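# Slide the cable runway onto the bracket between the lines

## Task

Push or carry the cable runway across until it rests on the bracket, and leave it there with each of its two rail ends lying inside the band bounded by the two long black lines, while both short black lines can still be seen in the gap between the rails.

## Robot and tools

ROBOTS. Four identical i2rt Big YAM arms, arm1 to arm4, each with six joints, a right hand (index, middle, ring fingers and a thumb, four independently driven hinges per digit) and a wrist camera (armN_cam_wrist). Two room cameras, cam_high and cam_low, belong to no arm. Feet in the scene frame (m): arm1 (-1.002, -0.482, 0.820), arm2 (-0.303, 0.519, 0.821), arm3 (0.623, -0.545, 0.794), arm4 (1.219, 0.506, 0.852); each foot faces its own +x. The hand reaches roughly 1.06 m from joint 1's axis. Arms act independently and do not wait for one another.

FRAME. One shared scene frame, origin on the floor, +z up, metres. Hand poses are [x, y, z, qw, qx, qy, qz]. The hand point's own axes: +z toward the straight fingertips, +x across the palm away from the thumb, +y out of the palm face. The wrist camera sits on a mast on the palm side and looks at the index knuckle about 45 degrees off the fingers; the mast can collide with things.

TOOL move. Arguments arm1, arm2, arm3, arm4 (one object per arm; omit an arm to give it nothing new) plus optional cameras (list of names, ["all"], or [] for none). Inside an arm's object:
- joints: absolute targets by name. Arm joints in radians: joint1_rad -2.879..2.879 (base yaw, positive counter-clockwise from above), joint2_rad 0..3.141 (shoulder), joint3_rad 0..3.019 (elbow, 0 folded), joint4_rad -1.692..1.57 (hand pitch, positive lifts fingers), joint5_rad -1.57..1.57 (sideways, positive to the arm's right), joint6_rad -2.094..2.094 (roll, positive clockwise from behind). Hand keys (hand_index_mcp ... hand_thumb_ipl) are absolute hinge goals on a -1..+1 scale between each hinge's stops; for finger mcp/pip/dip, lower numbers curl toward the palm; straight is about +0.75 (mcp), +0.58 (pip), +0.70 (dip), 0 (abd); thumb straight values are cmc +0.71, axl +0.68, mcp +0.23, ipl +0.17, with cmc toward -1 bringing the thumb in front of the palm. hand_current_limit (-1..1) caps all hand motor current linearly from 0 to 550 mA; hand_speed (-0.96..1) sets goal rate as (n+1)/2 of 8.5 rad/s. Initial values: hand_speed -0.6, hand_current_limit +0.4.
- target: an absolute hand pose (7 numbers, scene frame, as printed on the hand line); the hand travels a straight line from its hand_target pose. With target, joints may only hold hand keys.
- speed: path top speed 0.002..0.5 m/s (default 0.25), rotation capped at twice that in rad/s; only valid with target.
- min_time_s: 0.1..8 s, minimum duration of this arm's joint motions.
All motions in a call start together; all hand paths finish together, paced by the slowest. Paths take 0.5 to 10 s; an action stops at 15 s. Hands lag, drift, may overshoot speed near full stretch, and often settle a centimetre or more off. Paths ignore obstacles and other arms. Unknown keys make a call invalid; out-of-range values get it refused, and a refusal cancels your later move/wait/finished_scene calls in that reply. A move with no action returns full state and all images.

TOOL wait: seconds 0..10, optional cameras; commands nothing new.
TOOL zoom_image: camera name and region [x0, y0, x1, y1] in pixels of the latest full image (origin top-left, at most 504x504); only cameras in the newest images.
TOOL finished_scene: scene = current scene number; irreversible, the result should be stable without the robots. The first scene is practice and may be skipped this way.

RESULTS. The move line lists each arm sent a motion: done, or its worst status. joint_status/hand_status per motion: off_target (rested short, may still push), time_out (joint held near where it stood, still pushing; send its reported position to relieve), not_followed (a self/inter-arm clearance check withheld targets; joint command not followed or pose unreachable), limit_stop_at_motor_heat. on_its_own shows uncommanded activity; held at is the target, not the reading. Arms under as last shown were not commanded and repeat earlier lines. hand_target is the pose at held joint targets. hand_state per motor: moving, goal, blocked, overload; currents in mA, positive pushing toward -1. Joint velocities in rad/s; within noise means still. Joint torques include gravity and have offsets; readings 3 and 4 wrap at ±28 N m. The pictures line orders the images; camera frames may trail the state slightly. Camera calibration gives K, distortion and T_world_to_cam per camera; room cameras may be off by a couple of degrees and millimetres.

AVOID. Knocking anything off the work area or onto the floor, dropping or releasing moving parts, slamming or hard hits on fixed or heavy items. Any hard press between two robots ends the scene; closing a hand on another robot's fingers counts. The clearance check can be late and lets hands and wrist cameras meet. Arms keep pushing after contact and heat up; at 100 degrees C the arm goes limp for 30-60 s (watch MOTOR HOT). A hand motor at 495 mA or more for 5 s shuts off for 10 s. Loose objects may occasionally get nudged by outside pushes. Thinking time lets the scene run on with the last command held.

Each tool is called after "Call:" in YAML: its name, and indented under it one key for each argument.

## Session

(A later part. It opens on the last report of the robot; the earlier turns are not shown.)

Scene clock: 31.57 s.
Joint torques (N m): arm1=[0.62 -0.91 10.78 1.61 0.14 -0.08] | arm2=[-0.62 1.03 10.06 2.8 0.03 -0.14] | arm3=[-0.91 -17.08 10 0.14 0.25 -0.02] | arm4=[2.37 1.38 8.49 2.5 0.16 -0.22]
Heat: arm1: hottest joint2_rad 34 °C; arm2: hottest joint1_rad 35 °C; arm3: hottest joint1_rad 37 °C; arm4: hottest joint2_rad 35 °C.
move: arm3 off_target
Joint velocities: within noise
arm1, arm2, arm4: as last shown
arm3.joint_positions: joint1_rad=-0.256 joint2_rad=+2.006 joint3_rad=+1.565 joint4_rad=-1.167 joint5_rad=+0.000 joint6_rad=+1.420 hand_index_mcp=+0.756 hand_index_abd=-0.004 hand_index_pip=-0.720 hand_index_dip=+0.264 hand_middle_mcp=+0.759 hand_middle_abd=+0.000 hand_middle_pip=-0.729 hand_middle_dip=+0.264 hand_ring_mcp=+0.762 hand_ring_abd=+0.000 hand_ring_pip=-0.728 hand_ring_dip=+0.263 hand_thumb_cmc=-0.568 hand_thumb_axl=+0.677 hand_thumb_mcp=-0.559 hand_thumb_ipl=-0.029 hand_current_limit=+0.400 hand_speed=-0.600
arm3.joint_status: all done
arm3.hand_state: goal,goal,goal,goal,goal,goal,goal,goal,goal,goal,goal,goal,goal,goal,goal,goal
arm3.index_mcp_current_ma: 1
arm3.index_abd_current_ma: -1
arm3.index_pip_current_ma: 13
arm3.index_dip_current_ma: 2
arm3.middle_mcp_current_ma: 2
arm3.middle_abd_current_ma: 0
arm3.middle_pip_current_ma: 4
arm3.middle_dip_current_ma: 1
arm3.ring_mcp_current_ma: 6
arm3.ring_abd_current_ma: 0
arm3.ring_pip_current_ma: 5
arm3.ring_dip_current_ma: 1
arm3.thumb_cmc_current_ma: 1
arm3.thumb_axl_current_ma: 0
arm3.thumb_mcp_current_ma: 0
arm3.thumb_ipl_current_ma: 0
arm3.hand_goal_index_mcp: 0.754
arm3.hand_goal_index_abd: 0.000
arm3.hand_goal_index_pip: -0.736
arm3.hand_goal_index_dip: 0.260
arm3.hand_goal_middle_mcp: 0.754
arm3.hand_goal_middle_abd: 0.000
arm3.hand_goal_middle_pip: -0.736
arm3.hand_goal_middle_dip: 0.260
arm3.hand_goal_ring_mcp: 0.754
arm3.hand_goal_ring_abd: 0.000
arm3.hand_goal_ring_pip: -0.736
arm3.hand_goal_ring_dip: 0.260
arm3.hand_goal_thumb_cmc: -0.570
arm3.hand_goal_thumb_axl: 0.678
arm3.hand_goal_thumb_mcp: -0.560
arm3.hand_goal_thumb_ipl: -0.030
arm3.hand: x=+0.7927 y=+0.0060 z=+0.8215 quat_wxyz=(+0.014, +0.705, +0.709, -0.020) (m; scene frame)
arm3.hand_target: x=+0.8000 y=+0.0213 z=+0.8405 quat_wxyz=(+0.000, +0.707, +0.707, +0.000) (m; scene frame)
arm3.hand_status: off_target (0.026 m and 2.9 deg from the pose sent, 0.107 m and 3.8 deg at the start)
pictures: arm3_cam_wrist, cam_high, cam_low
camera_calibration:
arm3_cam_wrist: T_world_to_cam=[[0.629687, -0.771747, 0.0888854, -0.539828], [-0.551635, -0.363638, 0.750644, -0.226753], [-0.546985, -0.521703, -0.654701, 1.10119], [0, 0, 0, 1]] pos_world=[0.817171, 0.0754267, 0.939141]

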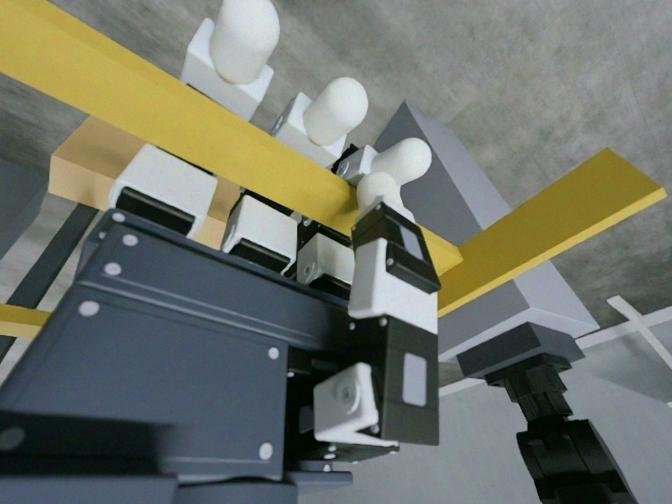

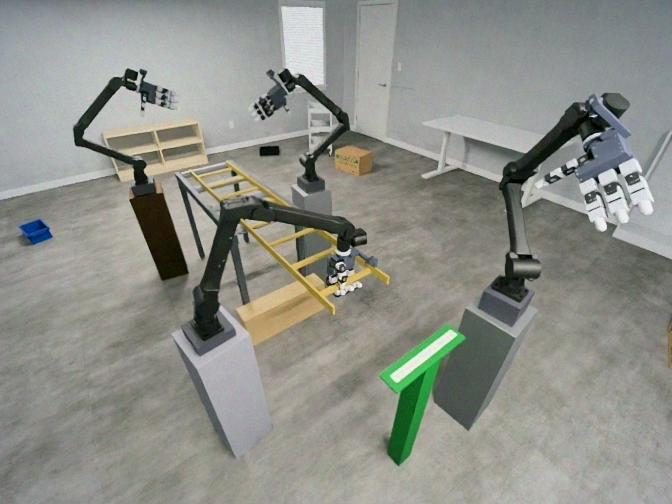

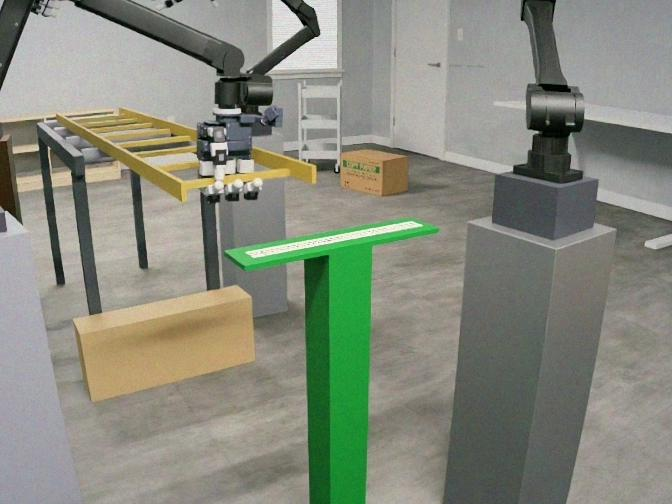

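Call:
move:
  arm3: {"target": [0.90, 0.022, 0.85, 0, 0.7071, 0.7071, 0], "speed": 0.06}
  cameras: ["arm3_cam_wrist", "cam_low", "cam_high"]

Call:
zoom_image:
  camera: "cam_low"
  region: [150, 80, 350, 230]

Call:
move:
  arm4: {"target": [1.34, 0.275, 1.17, 0.326, 0.844, -0.093, 0.415], "speed": 0.2}
  cameras: ["arm4_cam_wrist"]

Scene clock: 34.30 s.
Joint torques (N m): arm1=[0.67 -0.85 10.78 1.61 0.14 -0.08] | arm2=[-0.67 1.14 10.17 2.77 0.01 -0.15] | arm3=[-1.08 -17.32 12.08 -0.66 0.35 0.12] | arm4=[2.78 1.9 8.29 2.44 0.16 -0.24]
Heat: arm1: hottest joint2_rad 34 °C; arm2: hottest joint1_rad 34 °C; arm3: hottest joint1_rad 37 °C; arm4: hottest joint2_rad 35 °C.
move: arm3 off_target
Joint velocities: within noise
arm1, arm2, arm4: as last shown
arm3.joint_positions: joint1_rad=-0.415 joint2_rad=+2.046 joint3_rad=+1.641 joint4_rad=-1.199 joint5_rad=-0.005 joint6_rad=+1.246 hand_index_mcp=+0.756 hand_index_abd=-0.015 hand_index_pip=-0.717 hand_index_dip=+0.264 hand_middle_mcp=+0.759 hand_middle_abd=+0.000 hand_middle_pip=-0.729 hand_middle_dip=+0.264 hand_ring_mcp=+0.764 hand_ring_abd=+0.000 hand_ring_pip=-0.728 hand_ring_dip=+0.263 hand_thumb_cmc=-0.568 hand_thumb_axl=+0.677 hand_thumb_mcp=-0.559 hand_thumb_ipl=-0.029 hand_current_limit=+0.400 hand_speed=-0.600
arm3.joint_status: not commanded
arm3.hand_state: goal,goal,goal,goal,goal,goal,goal,goal,goal,goal,goal,goal,goal,goal,goal,goal
arm3.index_mcp_current_ma: 0
arm3.index_abd_current_ma: -10
arm3.index_pip_current_ma: 18
arm3.index_dip_current_ma: 1
arm3.middle_mcp_current_ma: 2
arm3.middle_abd_current_ma: 0
arm3.middle_pip_current_ma: 4
arm3.middle_dip_current_ma: 1
arm3.ring_mcp_current_ma: 7
arm3.ring_abd_current_ma: 0
arm3.ring_pip_current_ma: 5
arm3.ring_dip_current_ma: 1
arm3.thumb_cmc_current_ma: 1
arm3.thumb_axl_current_ma: 0
arm3.thumb_mcp_current_ma: 0
arm3.thumb_ipl_current_ma: 0
arm3.hand_goal_index_mcp: 0.754
arm3.hand_goal_index_abd: 0.000
arm3.hand_goal_index_pip: -0.736
arm3.hand_goal_index_dip: 0.260
arm3.hand_goal_middle_mcp: 0.754
arm3.hand_goal_middle_abd: 0.000
arm3.hand_goal_middle_pip: -0.736
arm3.hand_goal_middle_dip: 0.260
arm3.hand_goal_ring_mcp: 0.754
arm3.hand_goal_ring_abd: 0.000
arm3.hand_goal_ring_pip: -0.736
arm3.hand_goal_ring_dip: 0.260
arm3.hand_goal_thumb_cmc: -0.570
arm3.hand_goal_thumb_axl: 0.678
arm3.hand_goal_thumb_mcp: -0.560
arm3.hand_goal_thumb_ipl: -0.030
arm3.hand: x=+0.8876 y=+0.0051 z=+0.8237 quat_wxyz=(+0.009, +0.700, +0.714, -0.022) (m; scene frame)
arm3.hand_target: x=+0.8995 y=+0.0206 z=+0.8503 quat_wxyz=(+0.000, +0.707, +0.707, +0.001) (m; scene frame)
arm3.hand_status: off_target (0.034 m and 2.9 deg from the pose sent, 0.112 m and 2.9 deg at the start)
pictures: arm3_cam_wrist, cam_high, cam_low
camera_calibration:
arm3_cam_wrist: T_world_to_cam=[[0.641606, -0.763116, 0.0774359, -0.601684], [-0.538832, -0.376568, 0.753563, -0.190086], [-0.545896, -0.525215, -0.652799, 1.15165], [0, 0, 0, 1]] pos_world=[0.912298, 0.0741279, 0.941628]

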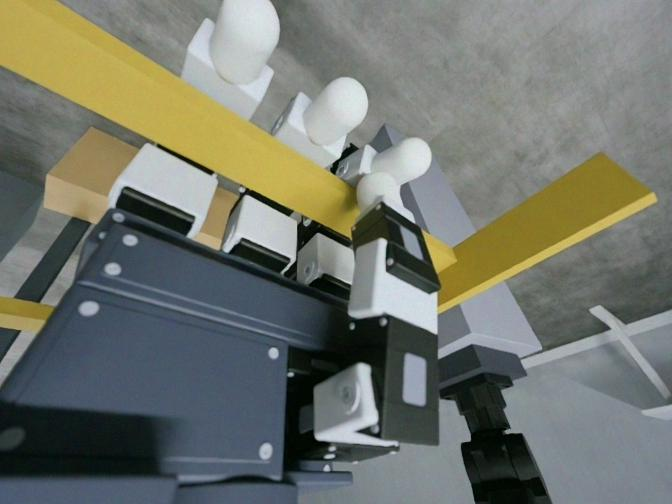

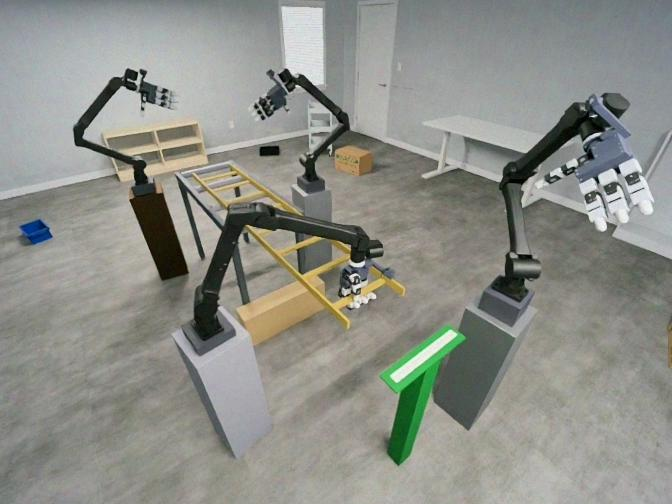

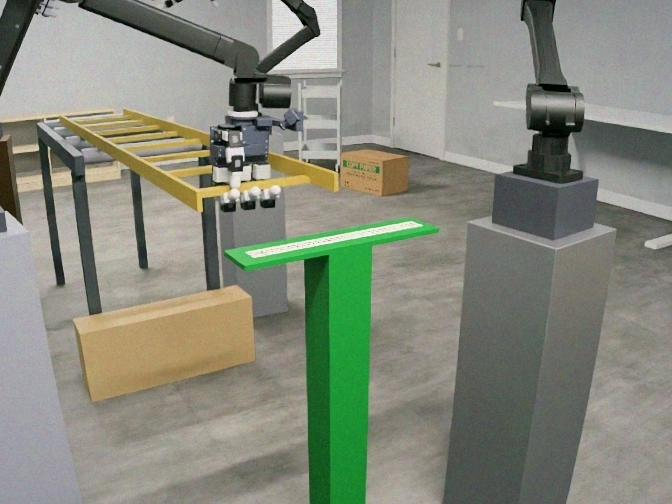

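Scaled by 2.520 from the camera's 672x504 image, which has a finer 960x720 frame.

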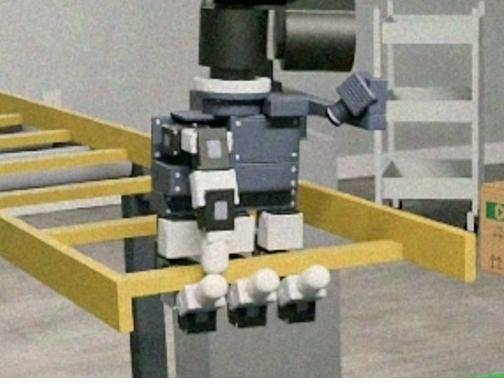

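Scene clock: 36.57 s.
Joint torques (N m): arm1=[0.67 -0.91 10.78 1.61 0.15 -0.08] | arm2=[-0.56 0.85 10.09 2.8 0 -0.12] | arm3=[-1.08 -17.32 12.08 -0.69 0.35 0.12] | arm4=[1.38 1.85 8.61 2.97 0.27 -0.21]
Heat: arm1: hottest joint2_rad 34 °C; arm2: hottest joint1_rad 34 °C; arm3: hottest joint1_rad 37 °C; arm4: hottest joint2_rad 35 °C.
move: arm4 done
Joint velocities: within noise
arm1, arm2, arm3: as last shown
arm4.joint_positions: joint1_rad=+0.734 joint2_rad=+0.190 joint3_rad=+0.551 joint4_rad=-0.860 joint5_rad=+0.047 joint6_rad=+1.036 hand_index_mcp=+0.756 hand_index_abd=+0.001 hand_index_pip=+0.577 hand_index_dip=+0.696 hand_middle_mcp=+0.756 hand_middle_abd=+0.001 hand_middle_pip=+0.577 hand_middle_dip=+0.696 hand_ring_mcp=+0.756 hand_ring_abd=+0.001 hand_ring_pip=+0.577 hand_ring_dip=+0.696 hand_thumb_cmc=+0.716 hand_thumb_axl=+0.677 hand_thumb_mcp=+0.226 hand_thumb_ipl=+0.168 hand_current_limit=+0.400 hand_speed=-0.600
arm4.joint_status: not commanded
arm4.hand_state: goal,goal,goal,goal,goal,goal,goal,goal,goal,goal,goal,goal,goal,goal,goal,goal
arm4.index_mcp_current_ma: 0
arm4.index_abd_current_ma: 0
arm4.index_pip_current_ma: 0
arm4.index_dip_current_ma: 0
arm4.middle_mcp_current_ma: 0
arm4.middle_abd_current_ma: 0
arm4.middle_pip_current_ma: 0
arm4.middle_dip_current_ma: 0
arm4.ring_mcp_current_ma: 0
arm4.ring_abd_current_ma: 0
arm4.ring_pip_current_ma: 0
arm4.ring_dip_current_ma: 0
arm4.thumb_cmc_current_ma: 0
arm4.thumb_axl_current_ma: 0
arm4.thumb_mcp_current_ma: 0
arm4.thumb_ipl_current_ma: 0
arm4.hand_goal_index_mcp: 0.754
arm4.hand_goal_index_abd: 0.000
arm4.hand_goal_index_pip: 0.576
arm4.hand_goal_index_dip: 0.696
arm4.hand_goal_middle_mcp: 0.754
arm4.hand_goal_middle_abd: 0.000
arm4.hand_goal_middle_pip: 0.576
arm4.hand_goal_middle_dip: 0.696
arm4.hand_goal_ring_mcp: 0.754
arm4.hand_goal_ring_abd: 0.000
arm4.hand_goal_ring_pip: 0.576
arm4.hand_goal_ring_dip: 0.696
arm4.hand_goal_thumb_cmc: 0.714
arm4.hand_goal_thumb_axl: 0.678
arm4.hand_goal_thumb_mcp: 0.226
arm4.hand_goal_thumb_ipl: 0.168
arm4.hand: x=+1.3393 y=+0.2746 z=+1.1613 quat_wxyz=(+0.318, +0.853, -0.094, +0.403) (m; scene frame)
arm4.hand_target: x=+1.3398 y=+0.2751 z=+1.1700 quat_wxyz=(+0.326, +0.844, -0.093, +0.415) (m; scene frame)
arm4.hand_status: done (0.009 m and 1.9 deg from the pose sent, 0.284 m and 0.0 deg at the start)
pictures: arm4_cam_wrist
camera_calibration:
arm4_cam_wrist: T_world_to_cam=[[-0.774684, -0.580997, -0.249612, 1.51978], [-0.541683, 0.813385, -0.212094, 0.69961], [0.326257, -0.0290953, -0.944833, 0.794969], [0, 0, 0, 1]] pos_world=[1.29695, 0.337067, 1.27885]

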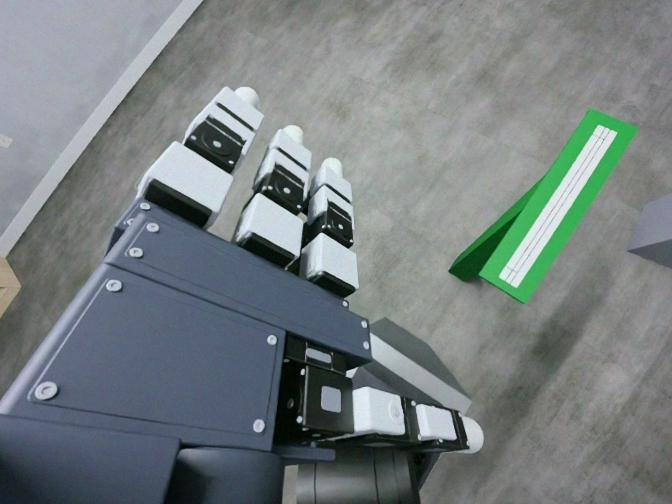

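Call:
zoom_image:
  camera: "arm4_cam_wrist"
  region: [560, 95, 650, 185]

Call:
zoom_image:
  camera: "arm4_cam_wrist"
  region: [470, 215, 560, 305]

Scaled by 5.600 from the camera's 672x504 image, which has a finer 960x720 frame.

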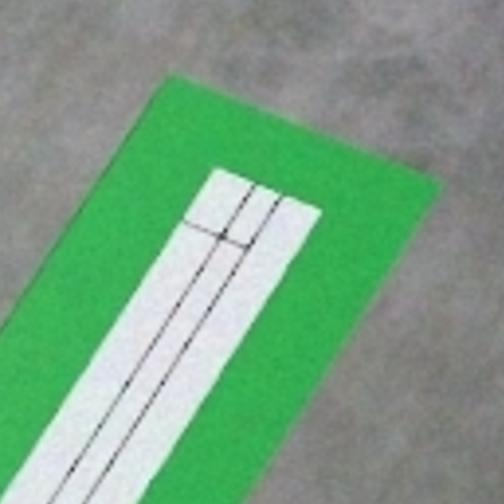

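Scaled by 5.600 from the camera's 672x504 image, which has a finer 960x720 frame.

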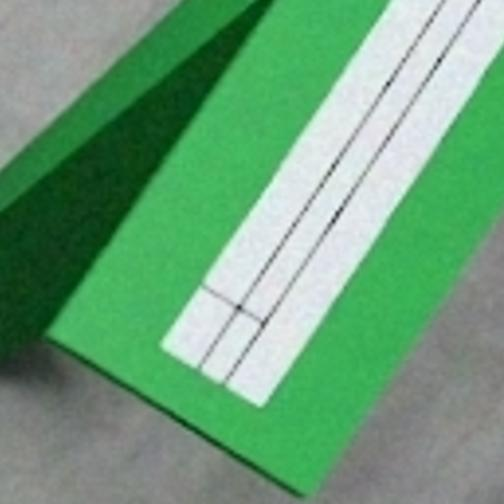

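Call:
move:
  arm3: {"target": [1.04, 0.022, 0.875, 0, 0.7071, 0.7071, 0], "speed": 0.06}
  cameras: ["arm4_cam_wrist", "cam_low", "cam_high"]

Call:
zoom_image:
  camera: "cam_low"
  region: [180, 100, 460, 290]

Scene clock: 42.47 s.
Joint torques (N m): arm1=[0.62 -0.91 10.78 1.61 0.14 -0.08] | arm2=[-0.38 0.73 10.11 2.81 -0.01 -0.14] | arm3=[-1.03 -22.59 14.02 -1.51 0.64 0.16] | arm4=[1.85 1.96 8.62 2.88 0.25 -0.2]
Heat: arm1: hottest joint2_rad 34 °C; arm2: hottest joint1_rad 34 °C; arm3: hottest joint1_rad 37 °C; arm4: hottest joint2_rad 35 °C.
move: arm3 off_target
Joint velocities: within noise
arm1, arm2, arm4: as last shown
arm3.joint_positions: joint1_rad=-0.616 joint2_rad=+2.224 joint3_rad=+1.902 joint4_rad=-1.333 joint5_rad=-0.015 joint6_rad=+1.045 hand_index_mcp=+0.761 hand_index_abd=-0.036 hand_index_pip=-0.706 hand_index_dip=+0.264 hand_middle_mcp=+0.758 hand_middle_abd=+0.000 hand_middle_pip=-0.729 hand_middle_dip=+0.264 hand_ring_mcp=+0.759 hand_ring_abd=+0.000 hand_ring_pip=-0.728 hand_ring_dip=+0.263 hand_thumb_cmc=-0.568 hand_thumb_axl=+0.677 hand_thumb_mcp=-0.559 hand_thumb_ipl=-0.029 hand_current_limit=+0.400 hand_speed=-0.600
arm3.joint_status: not commanded
arm3.hand_state: goal,blocked,blocked,goal,goal,goal,goal,goal,goal,goal,goal,goal,goal,goal,goal,goal
arm3.index_mcp_current_ma: 4
arm3.index_abd_current_ma: -40
arm3.index_pip_current_ma: 37
arm3.index_dip_current_ma: 1
arm3.middle_mcp_current_ma: 2
arm3.middle_abd_current_ma: 0
arm3.middle_pip_current_ma: 4
arm3.middle_dip_current_ma: 1
arm3.ring_mcp_current_ma: 2
arm3.ring_abd_current_ma: 0
arm3.ring_pip_current_ma: 5
arm3.ring_dip_current_ma: 1
arm3.thumb_cmc_current_ma: 1
arm3.thumb_axl_current_ma: 0
arm3.thumb_mcp_current_ma: 0
arm3.thumb_ipl_current_ma: 0
arm3.hand_goal_index_mcp: 0.754
arm3.hand_goal_index_abd: 0.000
arm3.hand_goal_index_pip: -0.736
arm3.hand_goal_index_dip: 0.260
arm3.hand_goal_middle_mcp: 0.754
arm3.hand_goal_middle_abd: 0.000
arm3.hand_goal_middle_pip: -0.736
arm3.hand_goal_middle_dip: 0.260
arm3.hand_goal_ring_mcp: 0.754
arm3.hand_goal_ring_abd: 0.000
arm3.hand_goal_ring_pip: -0.736
arm3.hand_goal_ring_dip: 0.260
arm3.hand_goal_thumb_cmc: -0.570
arm3.hand_goal_thumb_axl: 0.678
arm3.hand_goal_thumb_mcp: -0.560
arm3.hand_goal_thumb_ipl: -0.030
arm3.hand: x=+1.0203 y=+0.0012 z=+0.8048 quat_wxyz=(+0.007, +0.699, +0.713, -0.048) (m; scene frame)
arm3.hand_target: x=+1.0375 y=+0.0180 z=+0.8743 quat_wxyz=(+0.000, +0.707, +0.707, +0.001) (m; scene frame)
arm3.hand_status: off_target (0.076 m and 5.7 deg from the pose sent, 0.162 m and 2.9 deg at the start)
arm4.joint_positions: joint1_rad=+0.734 joint2_rad=+0.190 joint3_rad=+0.551 joint4_rad=-0.859 joint5_rad=+0.047 joint6_rad=+1.036 hand_index_mcp=+0.756 hand_index_abd=+0.001 hand_index_pip=+0.577 hand_index_dip=+0.696 hand_middle_mcp=+0.756 hand_middle_abd=+0.001 hand_middle_pip=+0.577 hand_middle_dip=+0.696 hand_ring_mcp=+0.756 hand_ring_abd=+0.001 hand_ring_pip=+0.577 hand_ring_dip=+0.696 hand_thumb_cmc=+0.716 hand_thumb_axl=+0.677 hand_thumb_mcp=+0.226 hand_thumb_ipl=+0.168 hand_current_limit=+0.400 hand_speed=-0.600
arm4.hand: x=+1.3393 y=+0.2746 z=+1.1614 quat_wxyz=(+0.319, +0.853, -0.094, +0.403) (m; scene frame)
arm4.hand_target: x=+1.3398 y=+0.2751 z=+1.1701 quat_wxyz=(+0.326, +0.844, -0.093, +0.415) (m; scene frame)
pictures: arm4_cam_wrist, cam_high, cam_low
camera_calibration:
arm4_cam_wrist: T_world_to_cam=[[-0.774652, -0.581017, -0.249667, 1.51984], [-0.541605, 0.813364, -0.212376, 0.699897], [0.326465, -0.0292963, -0.944755, 0.794763], [0, 0, 0, 1]] pos_world=[1.29695, 0.337068, 1.27895]

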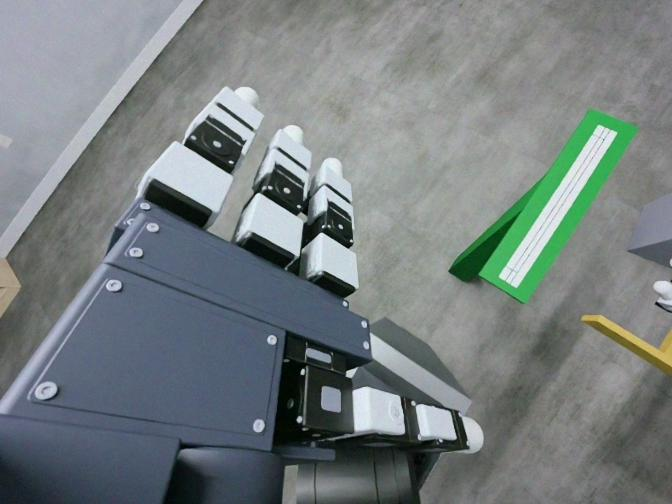

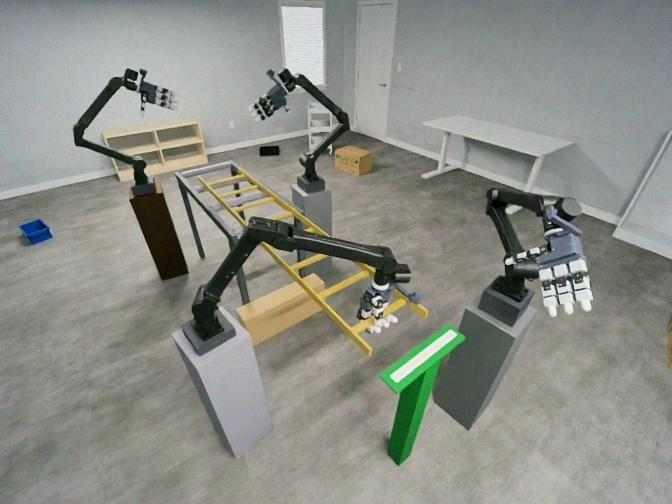

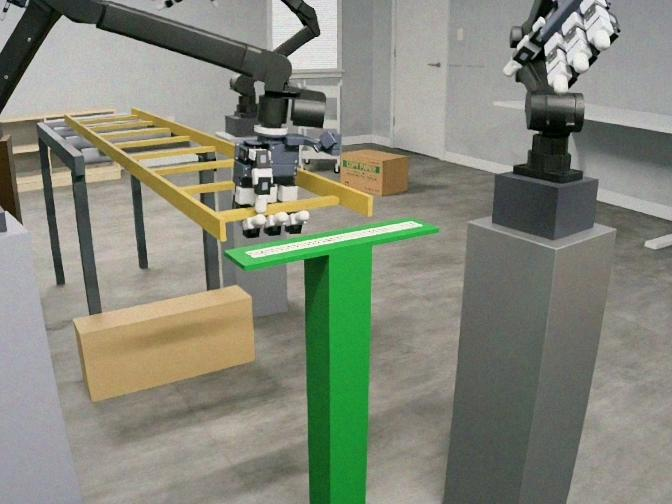

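Scaled by 1.800 from the camera's 672x504 image, which has a finer 960x720 frame.

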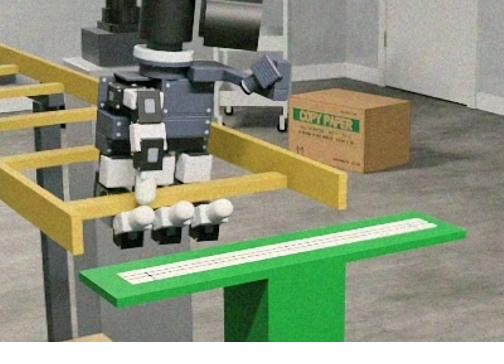

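Call:
move:
  arm3: {"target": [1.045, 0.025, 0.935, -0.007, 0.7127, 0.6987, 0.048], "speed": 0.06}
  cameras: ["arm3_cam_wrist", "arm4_cam_wrist", "cam_low"]

Call:
zoom_image:
  camera: "cam_low"
  region: [180, 100, 460, 290]

Scene clock: 44.67 s.
Joint torques (N m): arm1=[0.62 -0.85 10.78 1.61 0.14 -0.08] | arm2=[-0.85 0.56 10.07 2.82 0 -0.13] | arm3=[-0.62 -26.34 11.88 -0.42 0.49 0.36] | arm4=[1.61 2.2 8.49 2.84 0.27 -0.21]
Heat: arm1: hottest joint2_rad 34 °C; arm2: hottest joint1_rad 34 °C; arm3: hottest joint3_rad 38 °C; arm4: hottest joint2_rad 35 °C.
move: arm3 off_target
Joint velocities: within noise
arm1, arm2, arm4: as last shown
arm3.joint_positions: joint1_rad=-0.622 joint2_rad=+2.194 joint3_rad=+1.896 joint4_rad=-1.314 joint5_rad=+0.000 joint6_rad=+1.045 hand_index_mcp=+0.756 hand_index_abd=-0.036 hand_index_pip=-0.706 hand_index_dip=+0.264 hand_middle_mcp=+0.758 hand_middle_abd=+0.000 hand_middle_pip=-0.729 hand_middle_dip=+0.264 hand_ring_mcp=+0.766 hand_ring_abd=+0.000 hand_ring_pip=-0.728 hand_ring_dip=+0.263 hand_thumb_cmc=-0.568 hand_thumb_axl=+0.677 hand_thumb_mcp=-0.559 hand_thumb_ipl=-0.029 hand_current_limit=+0.400 hand_speed=-0.600
arm3.joint_status: not commanded
arm3.hand_state: goal,blocked,blocked,goal,goal,goal,goal,goal,goal,goal,goal,goal,goal,goal,goal,goal
arm3.index_mcp_current_ma: 0
arm3.index_abd_current_ma: -40
arm3.index_pip_current_ma: 38
arm3.index_dip_current_ma: 1
arm3.middle_mcp_current_ma: 2
arm3.middle_abd_current_ma: 0
arm3.middle_pip_current_ma: 4
arm3.middle_dip_current_ma: 1
arm3.ring_mcp_current_ma: 10
arm3.ring_abd_current_ma: 0
arm3.ring_pip_current_ma: 5
arm3.ring_dip_current_ma: 1
arm3.thumb_cmc_current_ma: 1
arm3.thumb_axl_current_ma: 0
arm3.thumb_mcp_current_ma: 0
arm3.thumb_ipl_current_ma: 0
arm3.hand_goal_index_mcp: 0.754
arm3.hand_goal_index_abd: 0.000
arm3.hand_goal_index_pip: -0.736
arm3.hand_goal_index_dip: 0.260
arm3.hand_goal_middle_mcp: 0.754
arm3.hand_goal_middle_abd: 0.000
arm3.hand_goal_middle_pip: -0.736
arm3.hand_goal_middle_dip: 0.260
arm3.hand_goal_ring_mcp: 0.754
arm3.hand_goal_ring_abd: 0.000
arm3.hand_goal_ring_pip: -0.736
arm3.hand_goal_ring_dip: 0.260
arm3.hand_goal_thumb_cmc: -0.570
arm3.hand_goal_thumb_axl: 0.678
arm3.hand_goal_thumb_mcp: -0.560
arm3.hand_goal_thumb_ipl: -0.030
arm3.hand: x=+1.0288 y=+0.0027 z=+0.8238 quat_wxyz=(+0.009, +0.702, +0.712, -0.025) (m; scene frame)
arm3.hand_target: x=+1.0403 y=+0.0173 z=+0.9181 quat_wxyz=(-0.008, +0.713, +0.699, +0.048) (m; scene frame)
arm3.hand_status: off_target (0.115 m and 8.8 deg from the pose sent, 0.134 m and 11.3 deg at the start; pose on its path clipped on 35 of 48 steps)
pictures: arm3_cam_wrist, arm4_cam_wrist, cam_low
camera_calibration:
arm3_cam_wrist: T_world_to_cam=[[0.637315, -0.766574, 0.0786994, -0.690753], [-0.537528, -0.369051, 0.758198, -0.120153], [-0.552171, -0.525514, -0.647257, 1.22944], [0, 0, 0, 1]] pos_world=[1.0545, 0.0722326, 0.941226]
arm4_cam_wrist: T_world_to_cam=[[-0.774652, -0.581017, -0.249667, 1.51984], [-0.541605, 0.813364, -0.212376, 0.699897], [0.326465, -0.0292963, -0.944755, 0.794763], [0, 0, 0, 1]] pos_world=[1.29695, 0.337068, 1.27895]

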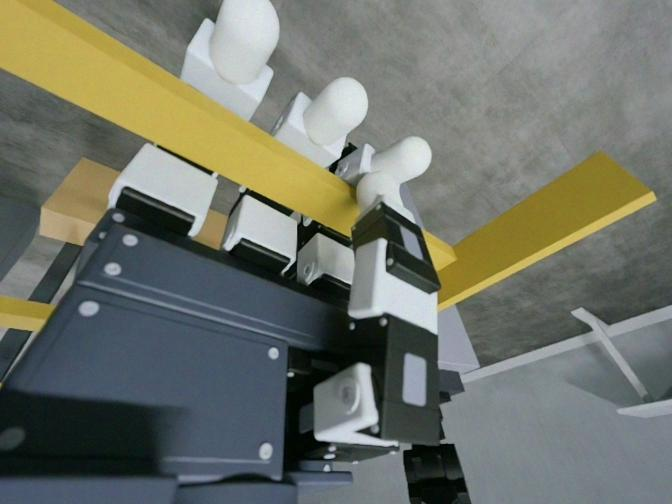

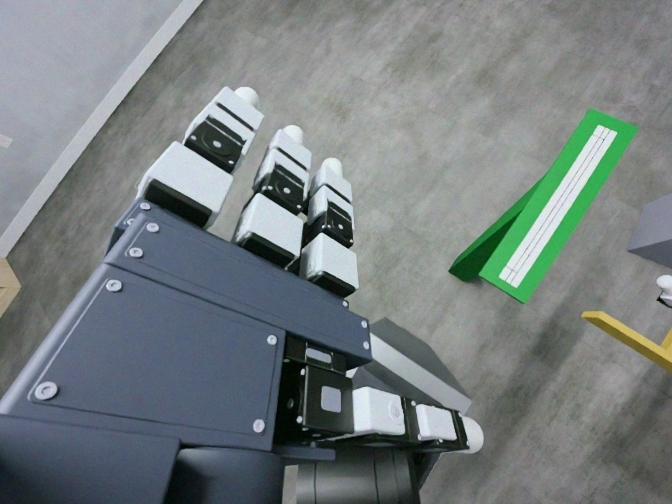

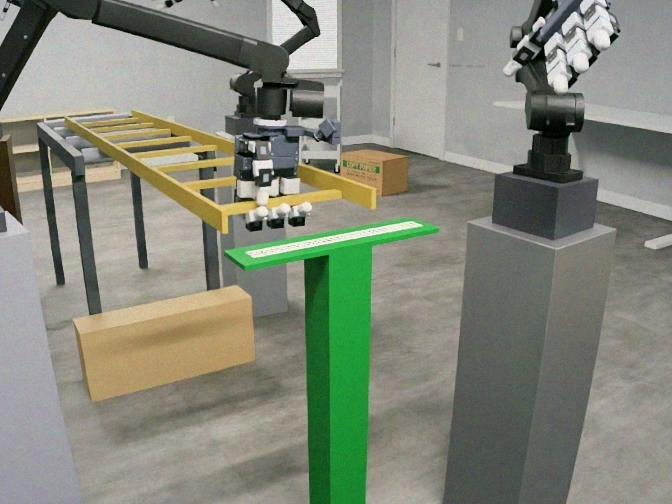

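Scaled by 1.800 from the camera's 672x504 image, which has a finer 960x720 frame.

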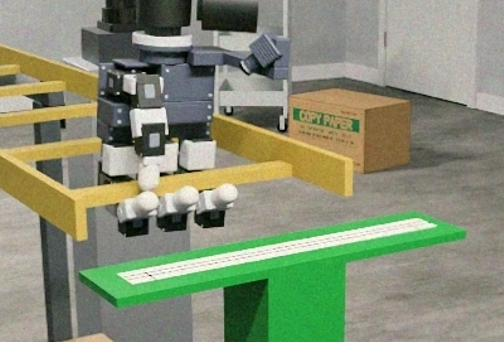

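Call:
move:
  arm4: {"target": [0.96, 0.33, 1.08, 0, 1, 0, 0], "speed": 0.25}
  cameras: ["arm4_cam_wrist", "cam_low", "cam_high"]

Scene clock: 49.93 s.
Joint torques (N m): arm1=[0.62 -0.85 10.78 1.59 0.14 -0.08] | arm2=[-0.44 1.03 10.04 2.78 0.01 -0.17] | arm3=[-0.62 -26.29 11.9 -0.4 0.49 0.36] | arm4=[0.38 -3.19 11.17 0.64 -0.06 -0.19]
Heat: arm1: hottest joint2_rad 34 °C; arm2: hottest joint1_rad 34 °C; arm3: hottest joint3_rad 39 °C; arm4: hottest joint2_rad 35 °C.
move: arm4 off_target
Joint velocities: within noise
arm1.joint_positions: joint1_rad=+0.166 joint2_rad=+0.624 joint3_rad=+1.324 joint4_rad=-1.143 joint5_rad=+0.019 joint6_rad=+1.116 hand_index_mcp=+0.755 hand_index_abd=+0.001 hand_index_pip=+0.577 hand_index_dip=+0.696 hand_middle_mcp=+0.755 hand_middle_abd=+0.001 hand_middle_pip=+0.577 hand_middle_dip=+0.696 hand_ring_mcp=+0.755 hand_ring_abd=+0.000 hand_ring_pip=+0.577 hand_ring_dip=+0.696 hand_thumb_cmc=+0.715 hand_thumb_axl=+0.677 hand_thumb_mcp=+0.226 hand_thumb_ipl=+0.168 hand_current_limit=+0.400 hand_speed=-0.600
arm1.joint_status: not commanded
arm1.hand_state: goal,goal,goal,goal,goal,goal,goal,goal,goal,goal,goal,goal,goal,goal,goal,goal
arm1.index_mcp_current_ma: 1
arm1.index_abd_current_ma: 0
arm1.index_pip_current_ma: 1
arm1.index_dip_current_ma: 0
arm1.middle_mcp_current_ma: 1
arm1.middle_abd_current_ma: 0
arm1.middle_pip_current_ma: 1
arm1.middle_dip_current_ma: 0
arm1.ring_mcp_current_ma: 1
arm1.ring_abd_current_ma: 0
arm1.ring_pip_current_ma: 1
arm1.ring_dip_current_ma: 0
arm1.thumb_cmc_current_ma: 1
arm1.thumb_axl_current_ma: -1
arm1.thumb_mcp_current_ma: 0
arm1.thumb_ipl_current_ma: 0
arm1.hand_goal_index_mcp: 0.754
arm1.hand_goal_index_abd: 0.000
arm1.hand_goal_index_pip: 0.576
arm1.hand_goal_index_dip: 0.696
arm1.hand_goal_middle_mcp: 0.754
arm1.hand_goal_middle_abd: 0.000
arm1.hand_goal_middle_pip: 0.576
arm1.hand_goal_middle_dip: 0.696
arm1.hand_goal_ring_mcp: 0.754
arm1.hand_goal_ring_abd: 0.000
arm1.hand_goal_ring_pip: 0.576
arm1.hand_goal_ring_dip: 0.696
arm1.hand_goal_thumb_cmc: 0.714
arm1.hand_goal_thumb_axl: 0.678
arm1.hand_goal_thumb_mcp: 0.226
arm1.hand_goal_thumb_ipl: 0.168
arm1.hand: x=-0.9125 y=-0.2064 z=+1.3835 quat_wxyz=(-0.280, +0.450, +0.715, +0.456) (m; scene frame)
arm1.hand_target: x=-0.9124 y=-0.2099 z=+1.3967 quat_wxyz=(-0.286, +0.446, +0.709, +0.466) (m; scene frame)
arm1.hand_status: not commanded
arm2.joint_positions: joint1_rad=-0.055 joint2_rad=+0.612 joint3_rad=+1.317 joint4_rad=-1.234 joint5_rad=-0.014 joint6_rad=+1.159 hand_index_mcp=+0.754 hand_index_abd=+0.000 hand_index_pip=+0.577 hand_index_dip=+0.696 hand_middle_mcp=+0.754 hand_middle_abd=+0.001 hand_middle_pip=+0.577 hand_middle_dip=+0.696 hand_ring_mcp=+0.754 hand_ring_abd=+0.000 hand_ring_pip=+0.577 hand_ring_dip=+0.696 hand_thumb_cmc=+0.714 hand_thumb_axl=+0.677 hand_thumb_mcp=+0.226 hand_thumb_ipl=+0.168 hand_current_limit=+0.400 hand_speed=-0.600
arm2.joint_status: not commanded
arm2.hand_state: goal,goal,goal,goal,goal,goal,goal,goal,goal,goal,goal,goal,goal,goal,goal,goal
arm2.index_mcp_current_ma: 0
arm2.index_abd_current_ma: 1
arm2.index_pip_current_ma: 2
arm2.index_dip_current_ma: 0
arm2.middle_mcp_current_ma: 0
arm2.middle_abd_current_ma: 1
arm2.middle_pip_current_ma: 2
arm2.middle_dip_current_ma: 0
arm2.ring_mcp_current_ma: 0
arm2.ring_abd_current_ma: 1
arm2.ring_pip_current_ma: 2
arm2.ring_dip_current_ma: 0
arm2.thumb_cmc_current_ma: 1
arm2.thumb_axl_current_ma: -3
arm2.thumb_mcp_current_ma: -1
arm2.thumb_ipl_current_ma: -1
arm2.hand_goal_index_mcp: 0.754
arm2.hand_goal_index_abd: 0.000
arm2.hand_goal_index_pip: 0.576
arm2.hand_goal_index_dip: 0.696
arm2.hand_goal_middle_mcp: 0.754
arm2.hand_goal_middle_abd: 0.000
arm2.hand_goal_middle_pip: 0.576
arm2.hand_goal_middle_dip: 0.696
arm2.hand_goal_ring_mcp: 0.754
arm2.hand_goal_ring_abd: 0.000
arm2.hand_goal_ring_pip: 0.576
arm2.hand_goal_ring_dip: 0.696
arm2.hand_goal_thumb_cmc: 0.714
arm2.hand_goal_thumb_axl: 0.678
arm2.hand_goal_thumb_mcp: 0.226
arm2.hand_goal_thumb_ipl: 0.168
arm2.hand: x=-0.4305 y=+0.2754 z=+1.3591 quat_wxyz=(+0.437, +0.684, -0.532, +0.241) (m; scene frame)
arm2.hand_target: x=-0.4301 y=+0.2780 z=+1.3702 quat_wxyz=(+0.446, +0.679, -0.528, +0.246) (m; scene frame)
arm2.hand_status: not commanded
arm3: as last shown
arm3.hand_target: x=+1.0403 y=+0.0174 z=+0.9181 quat_wxyz=(-0.008, +0.713, +0.699, +0.048) (m; scene frame)
arm4.joint_positions: joint1_rad=-1.289 joint2_rad=+0.973 joint3_rad=+0.908 joint4_rad=-1.558 joint5_rad=+0.007 joint6_rad=-1.185 hand_index_mcp=+0.755 hand_index_abd=+0.001 hand_index_pip=+0.577 hand_index_dip=+0.696 hand_middle_mcp=+0.755 hand_middle_abd=+0.001 hand_middle_pip=+0.577 hand_middle_dip=+0.696 hand_ring_mcp=+0.755 hand_ring_abd=+0.001 hand_ring_pip=+0.577 hand_ring_dip=+0.696 hand_thumb_cmc=+0.716 hand_thumb_axl=+0.677 hand_thumb_mcp=+0.224 hand_thumb_ipl=+0.168 hand_current_limit=+0.400 hand_speed=-0.600
arm4.joint_status: not commanded
arm4.hand_state: goal,goal,goal,goal,goal,goal,goal,goal,goal,goal,goal,goal,goal,goal,goal,goal
arm4.index_mcp_current_ma: 0
arm4.index_abd_current_ma: 0
arm4.index_pip_current_ma: 0
arm4.index_dip_current_ma: 0
arm4.middle_mcp_current_ma: 0
arm4.middle_abd_current_ma: 0
arm4.middle_pip_current_ma: 0
arm4.middle_dip_current_ma: 0
arm4.ring_mcp_current_ma: 0
arm4.ring_abd_current_ma: 0
arm4.ring_pip_current_ma: 0
arm4.ring_dip_current_ma: 0
arm4.thumb_cmc_current_ma: 0
arm4.thumb_axl_current_ma: 0
arm4.thumb_mcp_current_ma: 0
arm4.thumb_ipl_current_ma: 0
arm4.hand_goal_index_mcp: 0.754
arm4.hand_goal_index_abd: 0.000
arm4.hand_goal_index_pip: 0.576
arm4.hand_goal_index_dip: 0.696
arm4.hand_goal_middle_mcp: 0.754
arm4.hand_goal_middle_abd: 0.000
arm4.hand_goal_middle_pip: 0.576
arm4.hand_goal_middle_dip: 0.696
arm4.hand_goal_ring_mcp: 0.754
arm4.hand_goal_ring_abd: 0.000
arm4.hand_goal_ring_pip: 0.576
arm4.hand_goal_ring_dip: 0.696
arm4.hand_goal_thumb_cmc: 0.714
arm4.hand_goal_thumb_axl: 0.678
arm4.hand_goal_thumb_mcp: 0.226
arm4.hand_goal_thumb_ipl: 0.168
arm4.hand: x=+0.9801 y=+0.3340 z=+1.0576 quat_wxyz=(-0.012, +1.000, +0.004, +0.025) (m; scene frame)
arm4.hand_target: x=+0.9611 y=+0.3305 z=+1.0799 quat_wxyz=(+0.000, +1.000, +0.000, +0.000) (m; scene frame)
arm4.hand_status: off_target (0.030 m and 3.2 deg from the pose sent, 0.392 m and 63.0 deg at the start; pose on its path clipped on 26 of 99 steps; a joint's target at an end of its range on 7 of 99 steps)
pictures: arm4_cam_wrist, cam_high, cam_low
camera_calibration:
arm4_cam_wrist: T_world_to_cam=[[-0.746347, -0.664049, -0.0447642, 1.03347], [-0.477052, 0.48685, 0.731709, -0.517658], [-0.464098, 0.567464, -0.680145, 1.11135], [0, 0, 0, 1]] pos_world=[1.04016, 0.307645, 1.18092]

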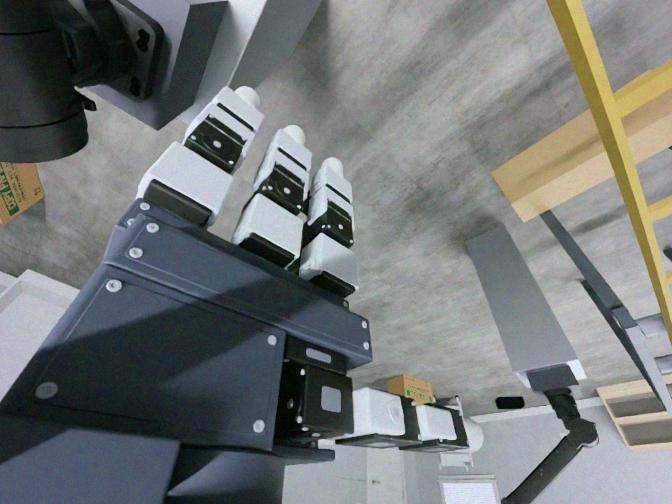

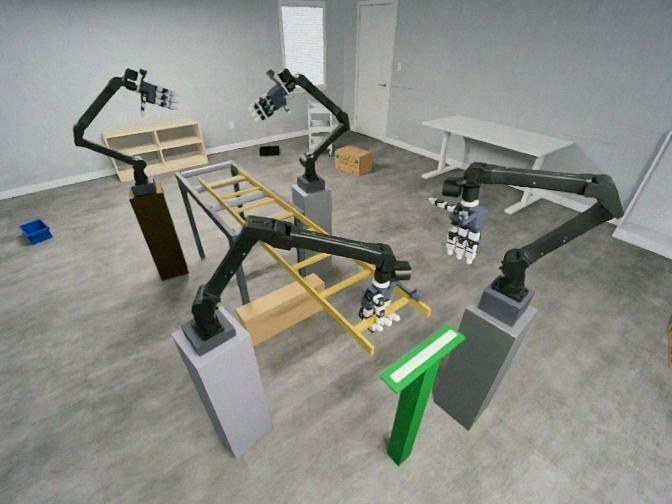

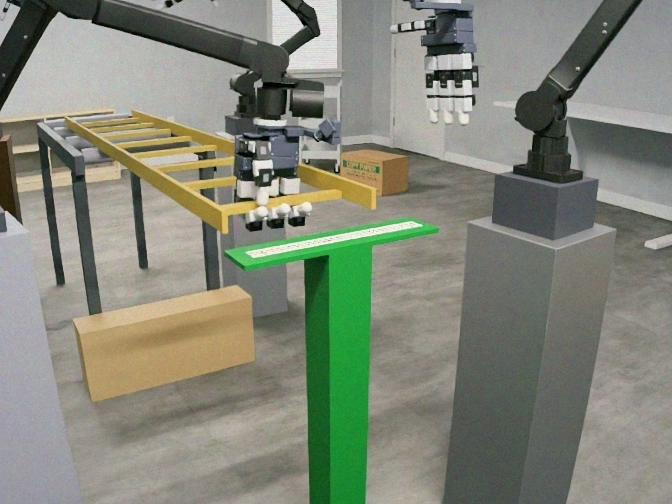

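Call:
move:
  arm4: {"target": [0.945, 0.32, 0.81, 0, 1, 0, 0], "speed": 0.2}
  cameras: ["arm4_cam_wrist", "cam_low", "cam_high"]

Call:
zoom_image:
  camera: "cam_low"
  region: [180, 100, 460, 290]

Call:
zoom_image:
  camera: "cam_high"
  region: [320, 190, 500, 390]

Scene clock: 52.37 s.
Joint torques (N m): arm1=[0.62 -0.91 10.77 1.61 0.14 -0.07] | arm2=[-0.5 0.97 10.06 2.74 0.01 -0.16] | arm3=[-0.62 -26.23 11.9 -0.4 0.49 0.36] | arm4=[0.56 -5.89 4.57 0.81 -0.12 -0.14]
Heat: arm1: hottest joint2_rad 34 °C; arm2: hottest joint1_rad 34 °C; arm3: hottest joint3_rad 40 °C; arm4: hottest joint2_rad 35 °C.
move: arm4 done
Joint velocities: within noise
arm1, arm2, arm3: as last shown
arm4.joint_positions: joint1_rad=-1.289 joint2_rad=+1.440 joint3_rad=+0.510 joint4_rad=-0.640 joint5_rad=+0.007 joint6_rad=-1.185 hand_index_mcp=+0.755 hand_index_abd=+0.001 hand_index_pip=+0.577 hand_index_dip=+0.696 hand_middle_mcp=+0.755 hand_middle_abd=+0.001 hand_middle_pip=+0.577 hand_middle_dip=+0.696 hand_ring_mcp=+0.755 hand_ring_abd=+0.001 hand_ring_pip=+0.577 hand_ring_dip=+0.696 hand_thumb_cmc=+0.716 hand_thumb_axl=+0.677 hand_thumb_mcp=+0.223 hand_thumb_ipl=+0.168 hand_current_limit=+0.400 hand_speed=-0.600
arm4.joint_status: not commanded
arm4.hand_state: goal,goal,goal,goal,goal,goal,goal,goal,goal,goal,goal,goal,goal,goal,goal,goal
arm4.index_mcp_current_ma: 0
arm4.index_abd_current_ma: 0
arm4.index_pip_current_ma: 0
arm4.index_dip_current_ma: 0
arm4.middle_mcp_current_ma: 0
arm4.middle_abd_current_ma: 0
arm4.middle_pip_current_ma: 0
arm4.middle_dip_current_ma: 0
arm4.ring_mcp_current_ma: 0
arm4.ring_abd_current_ma: 0
arm4.ring_pip_current_ma: 0
arm4.ring_dip_current_ma: 0
arm4.thumb_cmc_current_ma: 0
arm4.thumb_axl_current_ma: 0
arm4.thumb_mcp_current_ma: 0
arm4.thumb_ipl_current_ma: 0
arm4.hand_goal_index_mcp: 0.754
arm4.hand_goal_index_abd: 0.000
arm4.hand_goal_index_pip: 0.576
arm4.hand_goal_index_dip: 0.696
arm4.hand_goal_middle_mcp: 0.754
arm4.hand_goal_middle_abd: 0.000
arm4.hand_goal_middle_pip: 0.576
arm4.hand_goal_middle_dip: 0.696
arm4.hand_goal_ring_mcp: 0.754
arm4.hand_goal_ring_abd: 0.000
arm4.hand_goal_ring_pip: 0.576
arm4.hand_goal_ring_dip: 0.696
arm4.hand_goal_thumb_cmc: 0.714
arm4.hand_goal_thumb_axl: 0.678
arm4.hand_goal_thumb_mcp: 0.226
arm4.hand_goal_thumb_ipl: 0.168
arm4.hand: x=+0.9487 y=+0.3197 z=+0.8116 quat_wxyz=(-0.002, +1.000, +0.004, +0.001) (m; scene frame)
arm4.hand_target: x=+0.9451 y=+0.3200 z=+0.8101 quat_wxyz=(+0.000, +1.000, +0.000, +0.000) (m; scene frame)
arm4.hand_status: done (0.004 m and 0.5 deg from the pose sent, 0.251 m and 3.2 deg at the start)
pictures: arm4_cam_wrist, cam_high, cam_low
camera_calibration:
arm4_cam_wrist: T_world_to_cam=[[-0.74723, -0.664544, 0.00531317, 0.949933], [-0.440926, 0.501739, 0.744206, -0.394949], [-0.497223, 0.55375, -0.667929, 0.963516], [0, 0, 0, 1]] pos_world=[1.01476, 0.295887, 0.932436]

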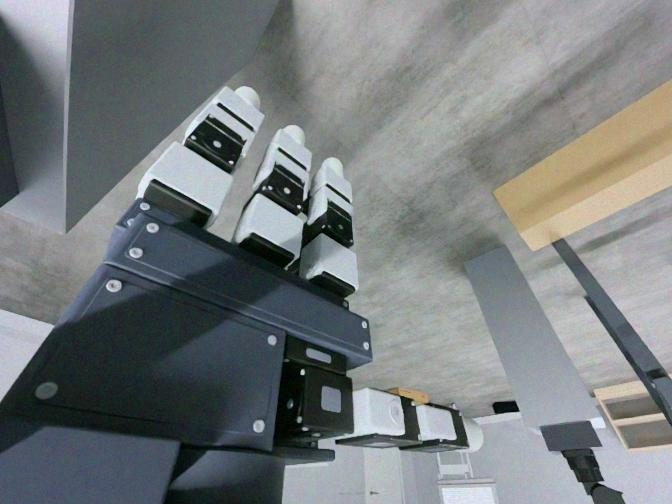

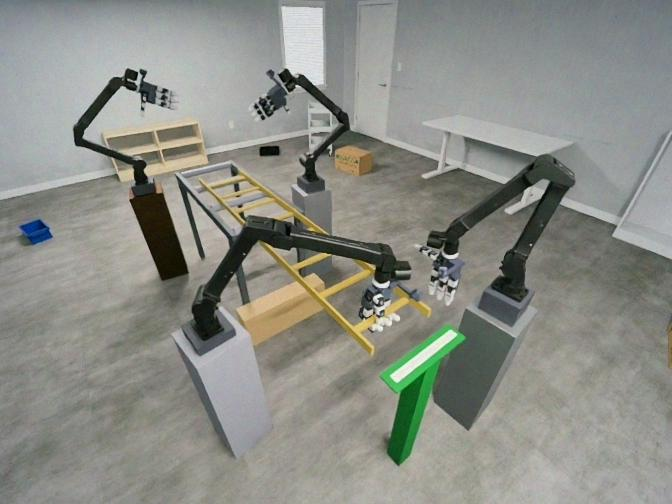

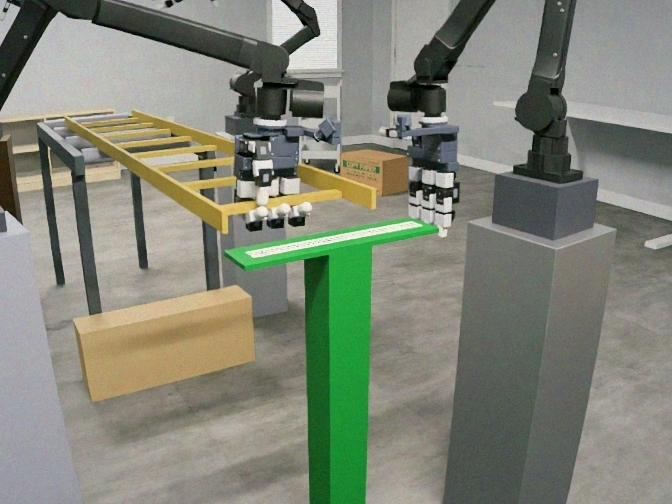

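Scaled by 1.800 from the camera's 672x504 image, which has a finer 960x720 frame.

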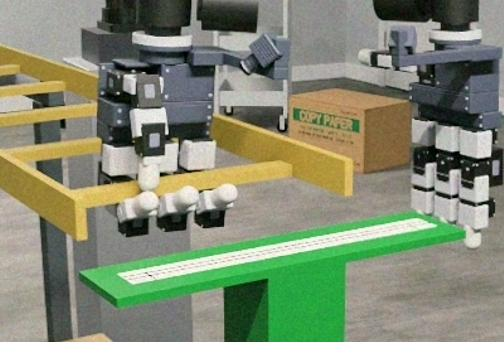

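Scaled by 2.520 from the camera's 672x504 image, which has a finer 960x720 frame.

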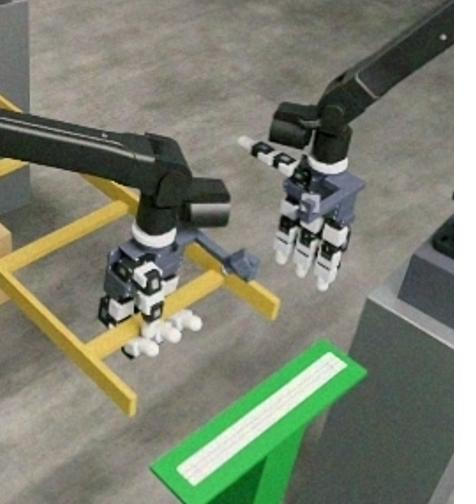

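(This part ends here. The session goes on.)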